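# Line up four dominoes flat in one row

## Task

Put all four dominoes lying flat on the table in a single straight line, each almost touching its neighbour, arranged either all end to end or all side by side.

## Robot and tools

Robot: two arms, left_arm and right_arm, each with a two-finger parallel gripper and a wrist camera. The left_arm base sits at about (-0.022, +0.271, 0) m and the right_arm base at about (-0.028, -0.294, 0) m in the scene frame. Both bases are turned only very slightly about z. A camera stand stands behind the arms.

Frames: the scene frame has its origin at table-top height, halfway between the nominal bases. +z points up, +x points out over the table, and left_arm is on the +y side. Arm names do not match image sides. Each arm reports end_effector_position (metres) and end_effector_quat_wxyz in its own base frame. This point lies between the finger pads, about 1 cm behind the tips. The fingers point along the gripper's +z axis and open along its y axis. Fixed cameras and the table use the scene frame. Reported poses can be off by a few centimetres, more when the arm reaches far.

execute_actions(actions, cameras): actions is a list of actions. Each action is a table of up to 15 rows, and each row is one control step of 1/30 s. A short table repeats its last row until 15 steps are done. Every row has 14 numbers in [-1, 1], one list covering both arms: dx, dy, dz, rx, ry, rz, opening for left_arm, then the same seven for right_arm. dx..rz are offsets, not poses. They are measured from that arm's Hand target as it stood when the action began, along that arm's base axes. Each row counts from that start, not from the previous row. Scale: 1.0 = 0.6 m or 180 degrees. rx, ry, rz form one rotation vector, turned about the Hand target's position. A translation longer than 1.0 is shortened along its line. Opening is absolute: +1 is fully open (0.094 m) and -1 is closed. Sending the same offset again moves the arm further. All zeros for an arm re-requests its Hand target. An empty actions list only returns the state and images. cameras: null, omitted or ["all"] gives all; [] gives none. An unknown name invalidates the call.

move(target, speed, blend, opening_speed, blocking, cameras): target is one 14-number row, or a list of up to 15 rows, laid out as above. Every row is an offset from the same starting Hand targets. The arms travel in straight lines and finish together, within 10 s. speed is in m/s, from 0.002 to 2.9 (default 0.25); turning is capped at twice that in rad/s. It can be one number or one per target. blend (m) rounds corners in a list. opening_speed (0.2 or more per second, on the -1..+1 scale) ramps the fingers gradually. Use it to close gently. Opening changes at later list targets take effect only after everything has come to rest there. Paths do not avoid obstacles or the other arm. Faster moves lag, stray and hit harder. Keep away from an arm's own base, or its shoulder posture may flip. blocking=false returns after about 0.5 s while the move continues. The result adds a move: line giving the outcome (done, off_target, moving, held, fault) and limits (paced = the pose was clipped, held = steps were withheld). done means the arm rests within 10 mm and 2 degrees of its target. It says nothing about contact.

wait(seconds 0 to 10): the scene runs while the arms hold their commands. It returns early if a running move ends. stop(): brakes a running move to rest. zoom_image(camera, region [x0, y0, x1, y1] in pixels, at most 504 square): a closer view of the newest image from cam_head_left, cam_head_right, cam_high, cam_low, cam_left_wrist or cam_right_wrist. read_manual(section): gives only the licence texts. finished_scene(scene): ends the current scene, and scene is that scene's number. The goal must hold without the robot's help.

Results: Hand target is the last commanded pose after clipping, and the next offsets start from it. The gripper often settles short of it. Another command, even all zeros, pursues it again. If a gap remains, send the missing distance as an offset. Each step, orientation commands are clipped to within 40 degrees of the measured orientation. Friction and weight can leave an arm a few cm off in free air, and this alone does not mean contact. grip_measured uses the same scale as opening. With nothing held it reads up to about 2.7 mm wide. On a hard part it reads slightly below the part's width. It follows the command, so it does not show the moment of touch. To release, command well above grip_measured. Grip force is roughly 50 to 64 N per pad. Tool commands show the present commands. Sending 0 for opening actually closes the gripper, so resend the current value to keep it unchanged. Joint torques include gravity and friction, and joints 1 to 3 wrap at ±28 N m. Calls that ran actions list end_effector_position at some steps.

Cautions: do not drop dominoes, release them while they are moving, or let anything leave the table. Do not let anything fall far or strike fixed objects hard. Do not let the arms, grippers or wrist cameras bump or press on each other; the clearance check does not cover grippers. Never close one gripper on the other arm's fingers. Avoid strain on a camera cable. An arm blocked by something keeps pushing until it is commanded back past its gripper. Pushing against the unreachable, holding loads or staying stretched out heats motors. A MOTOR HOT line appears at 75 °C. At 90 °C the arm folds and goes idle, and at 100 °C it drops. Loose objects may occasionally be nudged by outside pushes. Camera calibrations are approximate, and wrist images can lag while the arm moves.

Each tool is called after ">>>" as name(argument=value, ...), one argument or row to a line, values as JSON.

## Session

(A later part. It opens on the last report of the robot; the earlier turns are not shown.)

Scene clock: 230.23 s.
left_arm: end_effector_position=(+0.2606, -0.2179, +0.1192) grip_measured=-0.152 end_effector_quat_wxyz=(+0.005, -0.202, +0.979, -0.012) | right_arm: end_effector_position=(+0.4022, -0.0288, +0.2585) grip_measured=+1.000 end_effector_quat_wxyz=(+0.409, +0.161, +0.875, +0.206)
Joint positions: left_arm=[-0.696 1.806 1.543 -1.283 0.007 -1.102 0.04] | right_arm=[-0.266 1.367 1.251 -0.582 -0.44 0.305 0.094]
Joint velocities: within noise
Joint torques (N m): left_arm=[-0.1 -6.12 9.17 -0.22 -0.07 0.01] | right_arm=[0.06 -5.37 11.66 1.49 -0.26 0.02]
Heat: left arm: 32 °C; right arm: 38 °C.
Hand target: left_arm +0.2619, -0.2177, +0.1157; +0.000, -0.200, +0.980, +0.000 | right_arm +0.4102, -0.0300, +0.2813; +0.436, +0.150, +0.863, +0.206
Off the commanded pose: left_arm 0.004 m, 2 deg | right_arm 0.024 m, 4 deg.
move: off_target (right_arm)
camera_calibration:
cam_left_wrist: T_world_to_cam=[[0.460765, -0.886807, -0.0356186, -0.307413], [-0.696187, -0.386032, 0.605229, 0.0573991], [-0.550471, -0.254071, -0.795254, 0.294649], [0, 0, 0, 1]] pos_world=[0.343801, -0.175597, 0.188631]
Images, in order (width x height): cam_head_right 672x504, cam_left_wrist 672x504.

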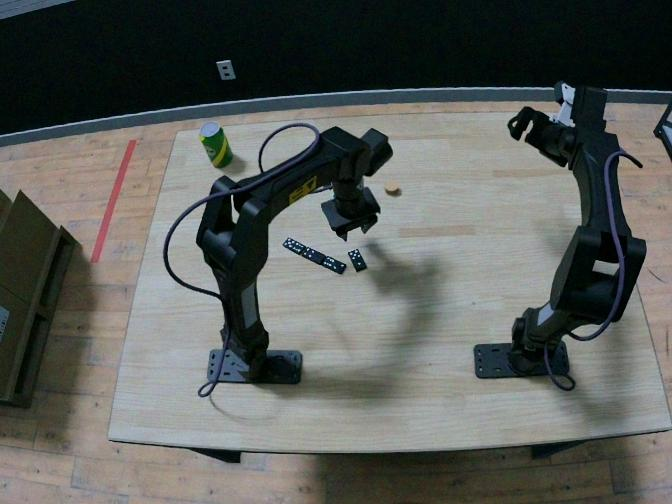

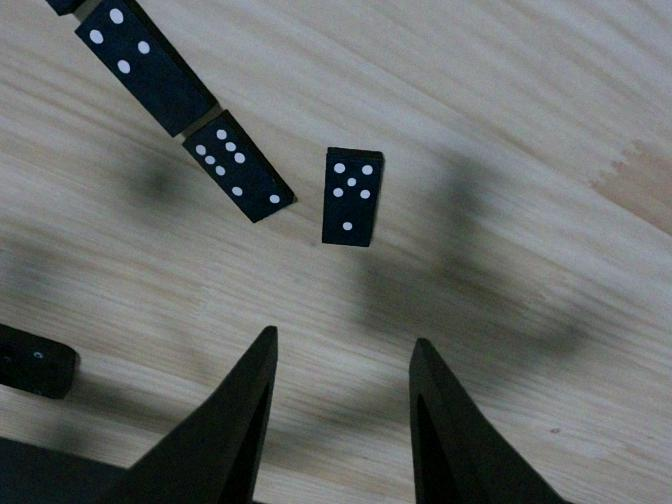

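>>> move(
  target=[
    [-0.0165,-0.0055,-0.12,0,0,0.002,-0.15,0,0,0,0,0,0,1],
    [-0.0165,-0.0055,-0.1695,0,0,0.002,-0.15,0,0,0,0,0,0,1],
  ],
  speed=[0.15,0.06],
  cameras=["cam_left_wrist","cam_low"],
)

>>> zoom_image(
  camera="cam_left_wrist",
  region=[240, 200, 510, 450],
)

Scene clock: 239.03 s.
left_arm: end_effector_position=(+0.2558, -0.2238, +0.0251) grip_measured=-0.152 end_effector_quat_wxyz=(+0.007, -0.201, +0.979, -0.014) | right_arm: end_effector_position=(+0.4022, -0.0288, +0.2585) grip_measured=+1.000 end_effector_quat_wxyz=(+0.409, +0.161, +0.875, +0.206)
Joint positions: left_arm=[-0.718 1.874 1.248 -0.914 0.007 -1.124 0.04] | right_arm=[-0.266 1.367 1.251 -0.582 -0.44 0.305 0.094]
Joint velocities: within noise
Joint torques (N m): left_arm=[-0.44 -6.43 5.67 0.02 -0.07 -0.07] | right_arm=[-0.05 -5.46 11.59 1.51 -0.26 0.03]
Heat: left arm: 32 °C; right arm: 38 °C.
Hand target: left_arm +0.2520, -0.2211, +0.0139; +0.000, -0.202, +0.979, +0.000 | right_arm +0.4102, -0.0300, +0.2813; +0.436, +0.150, +0.863, +0.206
Off the commanded pose: left_arm 0.012 m, 2 deg | right_arm 0.024 m, 4 deg.
move: off_target (left_arm, right_arm)
camera_calibration:
cam_left_wrist: T_world_to_cam=[[0.460606, -0.887066, -0.0309197, -0.314022], [-0.698255, -0.383633, 0.604372, 0.109779], [-0.547979, -0.256788, -0.796102, 0.214415], [0, 0, 0, 1]] pos_world=[0.338789, -0.181384, 0.0946393]
Images, in order (width x height): cam_low 672x504, cam_left_wrist 672x504.

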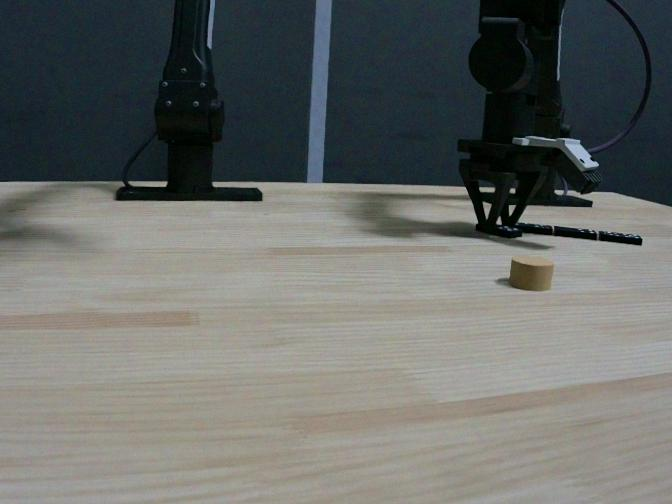

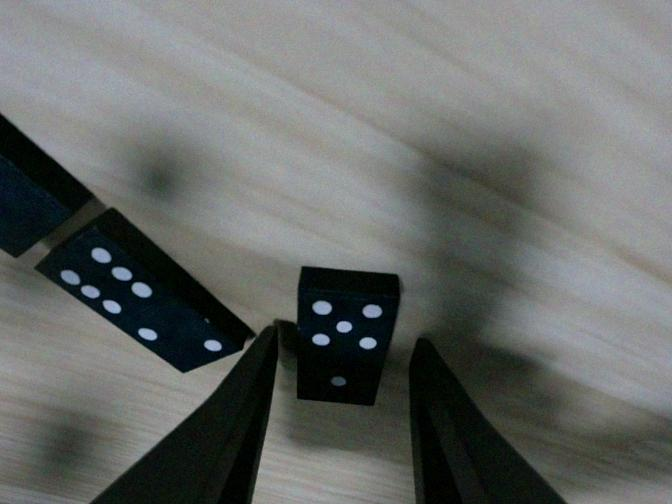

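Scaled by 1.867 from the camera's 672x504 image, which has a finer 960x720 frame.

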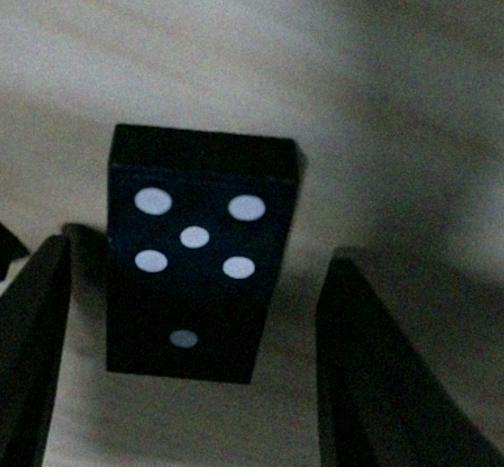

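>>> move(
  target=[
    [0,0,-0.006,0,0,0,-0.15,0,0,0,0,0,0,1],
    [0,0,-0.006,0,0,0,-0.85,0,0,0,0,0,0,1],
  ],
  speed=0.04,
  opening_speed=0.5,
  cameras=["cam_left_wrist"],
)

>>> zoom_image(
  camera="cam_left_wrist",
  region=[240, 200, 510, 450],
)

Scene clock: 243.80 s.
left_arm: end_effector_position=(+0.2570, -0.2249, +0.0239) grip_measured=-0.511 end_effector_quat_wxyz=(+0.009, -0.202, +0.979, -0.017) | right_arm: end_effector_position=(+0.4022, -0.0288, +0.2585) grip_measured=+1.000 end_effector_quat_wxyz=(+0.409, +0.161, +0.875, +0.206)
Joint positions: left_arm=[-0.718 1.874 1.242 -0.9 0.007 -1.124 0.023] | right_arm=[-0.266 1.367 1.251 -0.582 -0.44 0.305 0.094]
Joint velocities: within noise
Joint torques (N m): left_arm=[-0.44 -6.08 5.45 0.04 -0.07 -0.06] | right_arm=[0.01 -5.39 11.75 1.49 -0.23 0.02]
Heat: left arm: 32 °C; right arm: 38 °C.
Hand target: left_arm +0.2520, -0.2211, +0.0103; +0.000, -0.202, +0.979, +0.000 | right_arm +0.4102, -0.0300, +0.2813; +0.436, +0.150, +0.863, +0.206
Off the commanded pose: left_arm 0.015 m, 2 deg | right_arm 0.024 m, 4 deg.
move: off_target (left_arm, right_arm); target 2's new opening was sent with left_arm's hand 0.015 m and 2 deg from that target
camera_calibration:
cam_left_wrist: T_world_to_cam=[[0.461097, -0.887049, -0.0231033, -0.315816], [-0.701927, -0.38055, 0.602063, 0.112659], [-0.542851, -0.261393, -0.798114, 0.211597], [0, 0, 0, 1]] pos_world=[0.339566, -0.181962, 0.093754]
Images, in order (width x height): cam_left_wrist 672x504.

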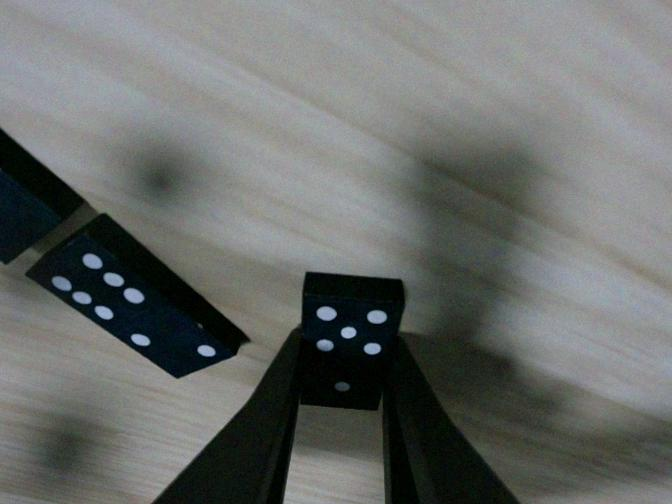

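Scaled by 1.867 from the camera's 672x504 image, which has a finer 960x720 frame.

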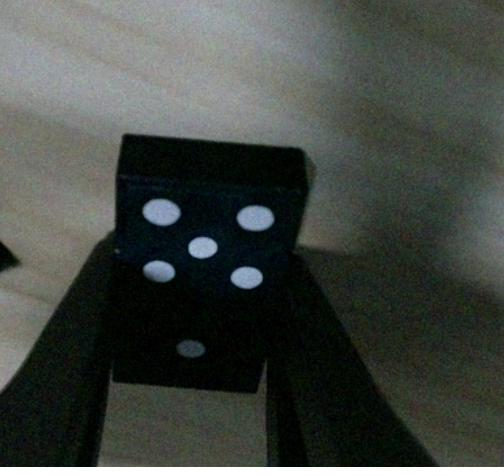

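>>> move(
  target=[
    [0,0,0.11,0,0,0,-0.85,0,0,0,0,0,0,1],
    [0.127,0.335,0.11,0,0,0.206,-0.85,0,0,0,0,0,0,1],
  ],
  speed=[0.12,0.25],
  cameras=["cam_left_wrist","cam_head_right"],
)

>>> zoom_image(
  camera="cam_left_wrist",
  region=[220, 240, 500, 504],
)

>>> zoom_image(
  camera="cam_head_right",
  region=[260, 200, 380, 290],
)

Scene clock: 250.40 s.
left_arm: end_effector_position=(+0.3283, -0.0207, +0.0792) grip_measured=-0.511 end_effector_quat_wxyz=(+0.008, -0.506, +0.863, -0.010) | right_arm: end_effector_position=(+0.4022, -0.0288, +0.2585) grip_measured=+1.000 end_effector_quat_wxyz=(+0.409, +0.161, +0.875, +0.206)
Joint positions: left_arm=[-0.062 1.781 1.353 -1.118 0.008 -1.122 0.023] | right_arm=[-0.266 1.367 1.251 -0.582 -0.44 0.305 0.094]
Joint velocities: within noise
Joint torques (N m): left_arm=[-0.23 -6.17 8.68 -0.24 -0.05 0.03] | right_arm=[0.03 -5.33 11.62 1.53 -0.24 0.03]
Heat: left arm: 32 °C; right arm: 38 °C.
Hand target: left_arm +0.3282, -0.0201, +0.0764; +0.000, -0.503, +0.864, +0.000 | right_arm +0.4102, -0.0301, +0.2813; +0.436, +0.150, +0.863, +0.206
Off the commanded pose: left_arm 0.003 m, 2 deg | right_arm 0.024 m, 4 deg.
move: off_target (right_arm)
camera_calibration:
cam_left_wrist: T_world_to_cam=[[0.905427, -0.423018, -0.0354551, -0.301546], [-0.316881, -0.729097, 0.606633, 0.073054], [-0.282467, -0.538027, -0.794191, 0.256282], [0, 0, 0, 1]] pos_world=[0.368568, 0.0635906, 0.148528]
Images, in order (width x height): cam_head_right 672x504, cam_left_wrist 672x504.

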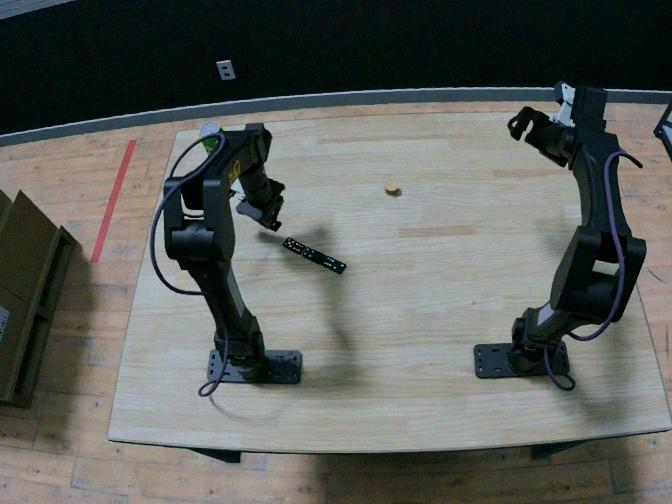

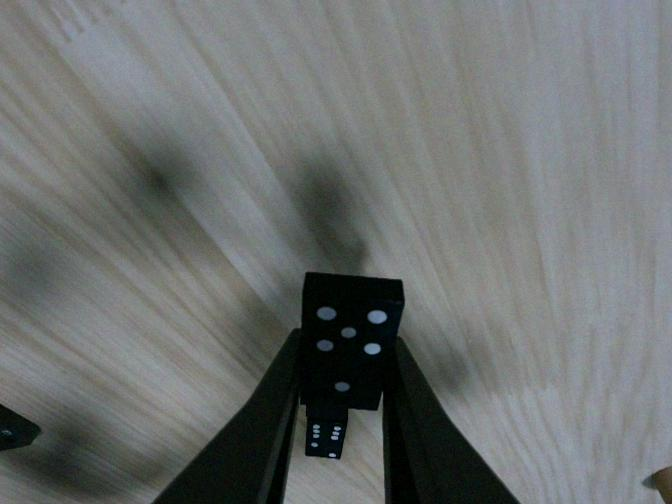

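Scaled by 1.800 from the camera's 672x504 image, which has a finer 960x720 frame.

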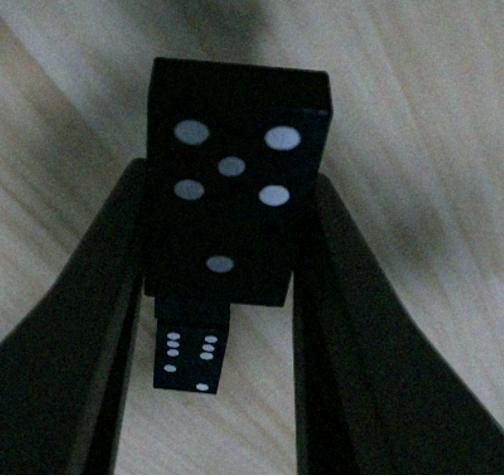

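Scaled by 4.200 from the camera's 672x504 image, which has a finer 960x720 frame.

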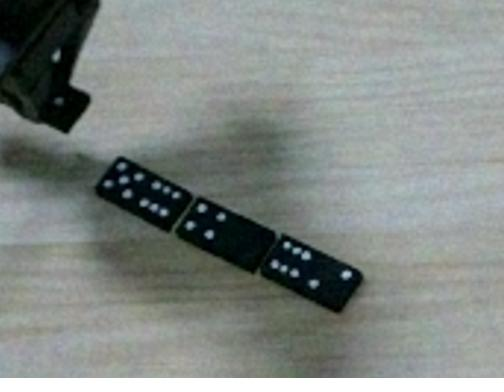

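>>> move(
  target=[
    [-0.0095,-0.0092,-0.065,0,0,0.002,-0.85,0,0,0,0,0,0,1],
    [-0.0095,-0.0092,-0.103,0,0,0.002,-0.85,0,0,0,0,0,0,1],
  ],
  speed=[0.1,0.05],
  cameras=["cam_left_wrist","cam_head_right","cam_head_left"],
)

>>> zoom_image(
  camera="cam_left_wrist",
  region=[220, 240, 500, 504],
)

>>> zoom_image(
  camera="cam_head_right",
  region=[260, 200, 380, 290],
)

>>> zoom_image(
  camera="cam_head_left",
  region=[250, 200, 370, 290],
)

Scene clock: 257.87 s.
left_arm: end_effector_position=(+0.3273, -0.0256, +0.0253) grip_measured=-0.511 end_effector_quat_wxyz=(+0.010, -0.505, +0.863, -0.012) | right_arm: end_effector_position=(+0.4022, -0.0288, +0.2585) grip_measured=+1.000 end_effector_quat_wxyz=(+0.409, +0.161, +0.875, +0.206)
Joint positions: left_arm=[-0.077 1.833 1.194 -0.902 0.008 -1.136 0.023] | right_arm=[-0.266 1.367 1.251 -0.582 -0.44 0.305 0.094]
Joint velocities: within noise
Joint torques (N m): left_arm=[-0.49 -6.11 5.6 0.11 -0.08 -0.06] | right_arm=[-0.03 -5.39 11.71 1.5 -0.23 0.02]
Heat: left arm: 33 °C; right arm: 38 °C.
Hand target: left_arm +0.3224, -0.0256, +0.0146; +0.000, -0.506, +0.863, +0.000 | right_arm +0.4102, -0.0300, +0.2813; +0.436, +0.150, +0.863, +0.206
Off the commanded pose: left_arm 0.012 m, 2 deg | right_arm 0.024 m, 4 deg.
move: off_target (left_arm, right_arm)
camera_calibration:
cam_left_wrist: T_world_to_cam=[[0.905119, -0.424067, -0.0304273, -0.304767], [-0.320849, -0.728262, 0.605549, 0.103166], [-0.278952, -0.538332, -0.795226, 0.209352], [0, 0, 0, 1]] pos_world=[0.36735, 0.0585915, 0.0947371]
Images, in order (width x height): cam_head_left 672x504, cam_head_right 672x504, cam_left_wrist 672x504.

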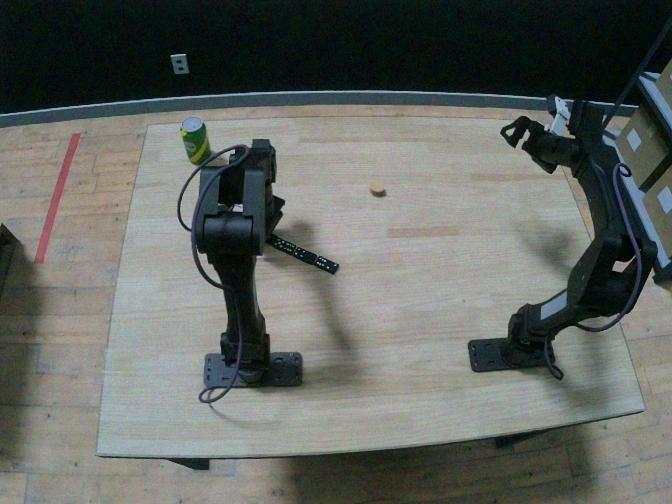

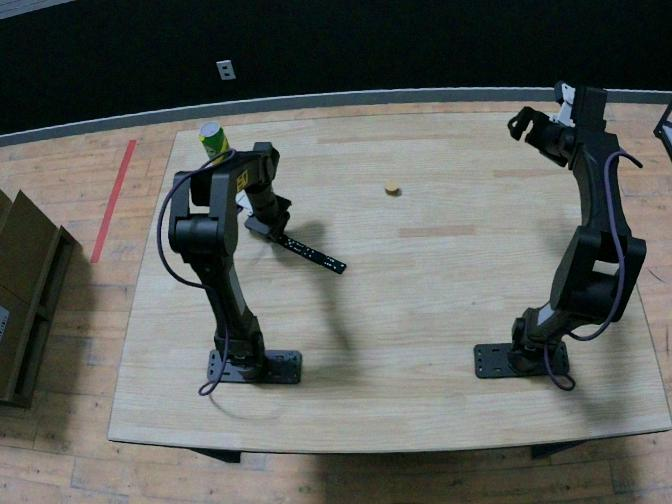

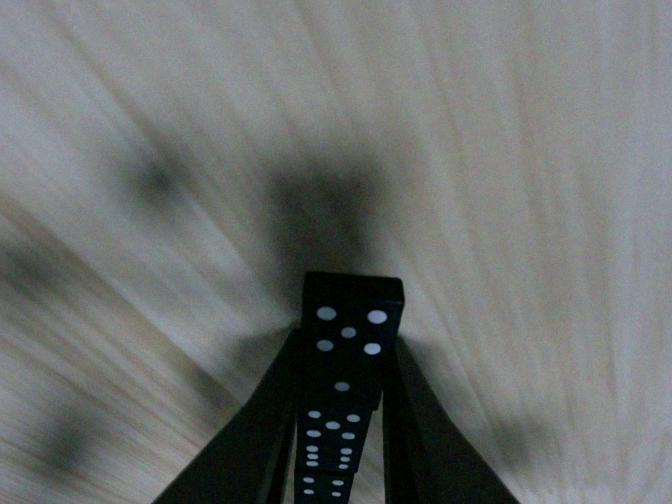

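Scaled by 1.800 from the camera's 672x504 image, which has a finer 960x720 frame.

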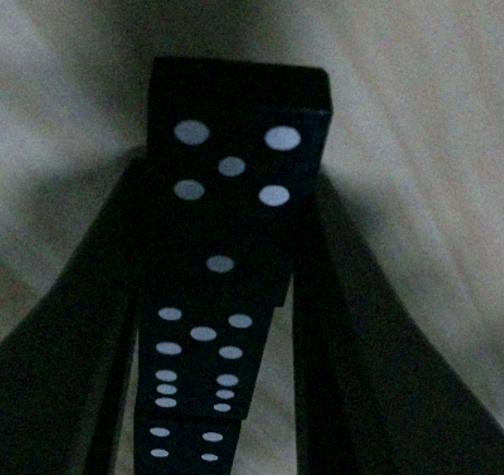

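Scaled by 4.200 from the camera's 672x504 image, which has a finer 960x720 frame.

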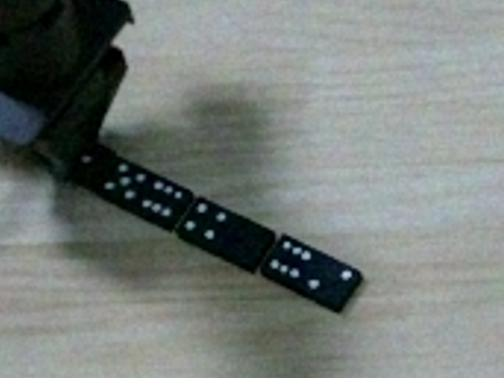

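Scaled by 4.200 from the camera's 672x504 image, which has a finer 960x720 frame.

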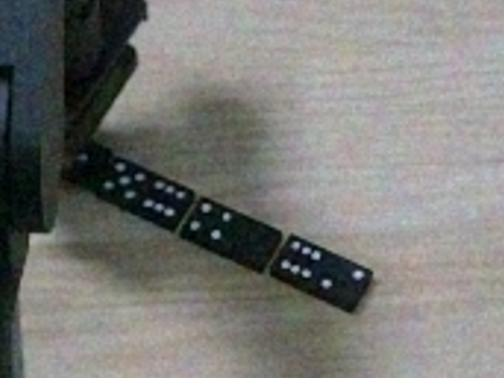

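>>> move(
  target=[
    [-0.0012,0.0012,-0.003,0,0,0,-0.85,0,0,0,0,0,0,1],
    [-0.0012,0.0012,-0.003,0,0,0,-0.2,0,0,0,0,0,0,1],
    [-0.0012,0.0012,0.12,0,0,0,-0.2,0,0,0,0,0,0,1],
  ],
  speed=[0.03,0.1,0.1],
  opening_speed=0.5,
  cameras=["cam_left_wrist","cam_low"],
)

>>> zoom_image(
  camera="cam_left_wrist",
  region=[220, 120, 500, 460],
)

>>> zoom_image(
  camera="cam_low",
  region=[490, 190, 672, 280],
)

Scene clock: 274.27 s.
left_arm: end_effector_position=(+0.3204, -0.0251, +0.0757) grip_measured=-0.202 end_effector_quat_wxyz=(-0.011, -0.505, +0.863, +0.003) | right_arm: end_effector_position=(+0.4022, -0.0288, +0.2585) grip_measured=+1.000 end_effector_quat_wxyz=(+0.409, +0.161, +0.875, +0.206)
Joint positions: left_arm=[-0.077 1.798 1.36 -1.153 0.008 -1.136 0.037] | right_arm=[-0.266 1.367 1.251 -0.582 -0.44 0.305 0.094]
Joint velocities: within noise
Joint torques (N m): left_arm=[-0.29 -9.44 8.5 -0.32 -0.08 -0.04] | right_arm=[-0.05 -5.33 11.67 1.51 -0.23 0.03]
Heat: left arm: 32 °C; right arm: 38 °C.
Hand target: left_arm +0.3217, -0.0249, +0.0866; +0.000, -0.506, +0.863, +0.000 | right_arm +0.4102, -0.0300, +0.2813; +0.436, +0.150, +0.863, +0.206
Off the commanded pose: left_arm 0.011 m, 1 deg | right_arm 0.024 m, 4 deg.
move: off_target (left_arm, right_arm); target 2's new opening was sent with left_arm's hand 0.013 m and 2 deg from that target
camera_calibration:
cam_left_wrist: T_world_to_cam=[[0.902391, -0.423828, -0.0778544, -0.2923], [-0.289853, -0.730686, 0.618128, 0.0599044], [-0.318867, -0.535227, -0.782212, 0.259685], [0, 0, 0, 1]] pos_world=[0.363937, 0.0588769, 0.143343]
Images, in order (width x height): cam_low 672x504, cam_left_wrist 672x504.

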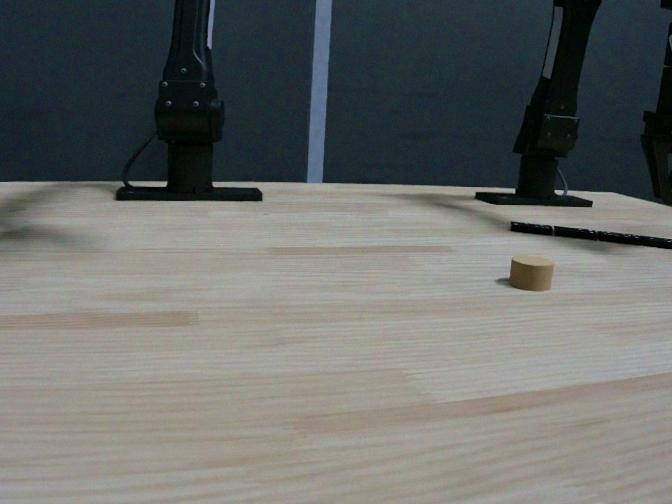

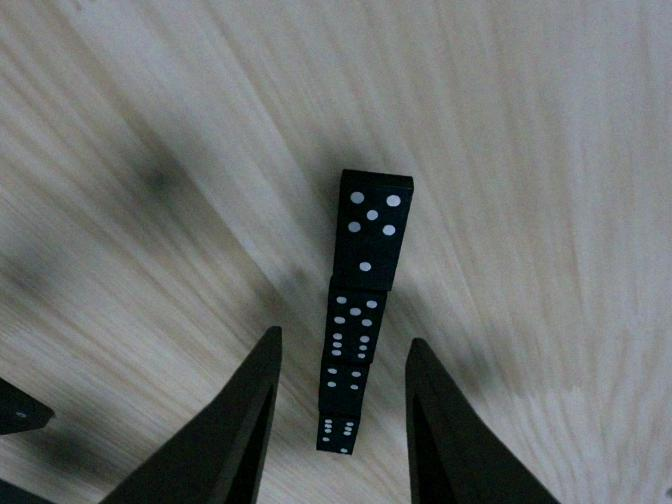

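Scaled by 1.482 from the camera's 672x504 image, which has a finer 960x720 frame.

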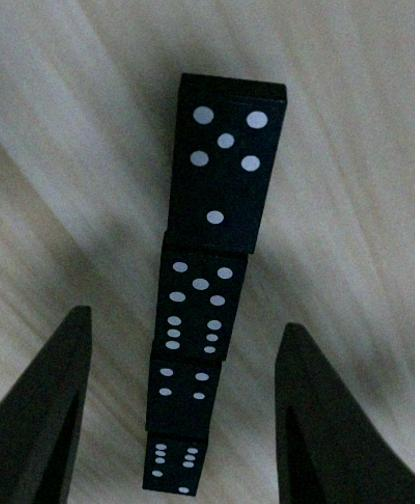

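Scaled by 2.769 from the camera's 672x504 image, which has a finer 960x720 frame.

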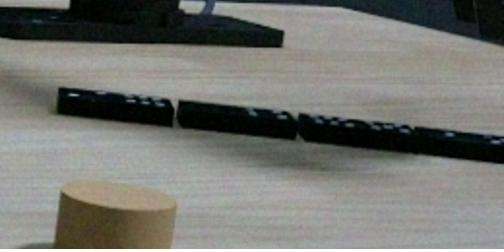

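>>> move(
  target=[-0.06,0.2,0.12,0,0,0,-0.2,0,0,0,0,0,0,1],
  speed=0.25,
  cameras=["cam_head_right","cam_head_left","cam_high"],
)

>>> zoom_image(
  camera="cam_head_right",
  region=[250, 210, 360, 290],
)

>>> zoom_image(
  camera="cam_high",
  region=[290, 170, 400, 270],
)

Scene clock: 280.43 s.
left_arm: end_effector_position=(+0.2856, +0.0946, +0.1498) grip_measured=-0.202 end_effector_quat_wxyz=(-0.009, -0.508, +0.861, -0.001) | right_arm: end_effector_position=(+0.4022, -0.0288, +0.2585) grip_measured=+1.000 end_effector_quat_wxyz=(+0.409, +0.161, +0.875, +0.206)
Joint positions: left_arm=[0.32 1.7 1.539 -1.427 0.006 -0.747 0.037] | right_arm=[-0.266 1.367 1.251 -0.582 -0.44 0.305 0.094]
Joint velocities: within noise
Joint torques (N m): left_arm=[-0.17 -8.03 8.95 -0.3 -0.07 0] | right_arm=[-0.05 -5.33 11.81 1.5 -0.22 0.03]
Heat: left arm: 32 °C; right arm: 38 °C.
Hand target: left_arm +0.2857, +0.0952, +0.1586; +0.000, -0.506, +0.863, +0.000 | right_arm +0.4102, -0.0300, +0.2813; +0.436, +0.150, +0.863, +0.206
Off the commanded pose: left_arm 0.009 m, 1 deg | right_arm 0.024 m, 4 deg.
move: off_target (right_arm)
Images, in order (width x height): cam_head_left 672x504, cam_head_right 672x504, cam_high 672x504.

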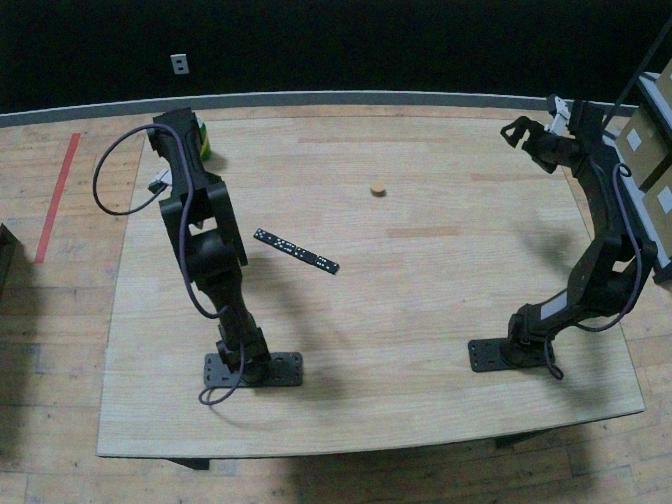

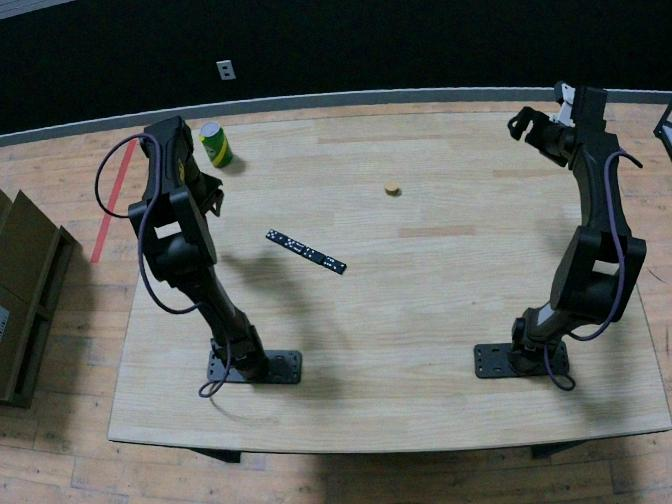

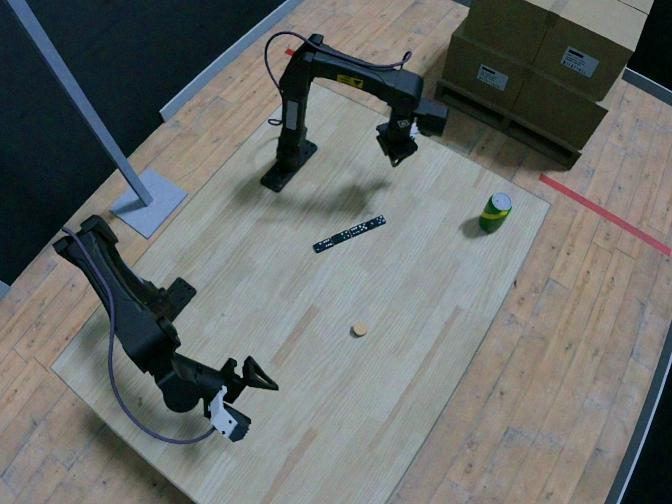

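Scaled by 4.582 from the camera's 672x504 image, which has a finer 960x720 frame.

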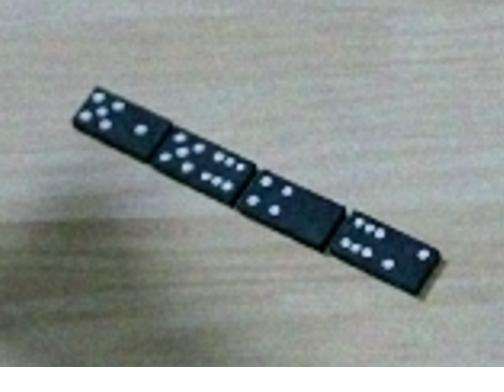

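Scaled by 4.582 from the camera's 672x504 image, which has a finer 960x720 frame.

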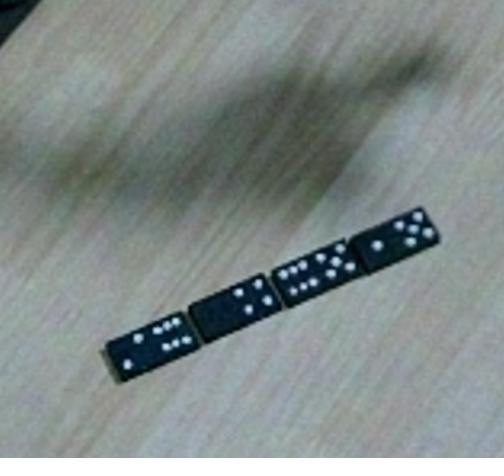

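>>> finished_scene(
  scene=1,
)

The scene is finished: the task was done.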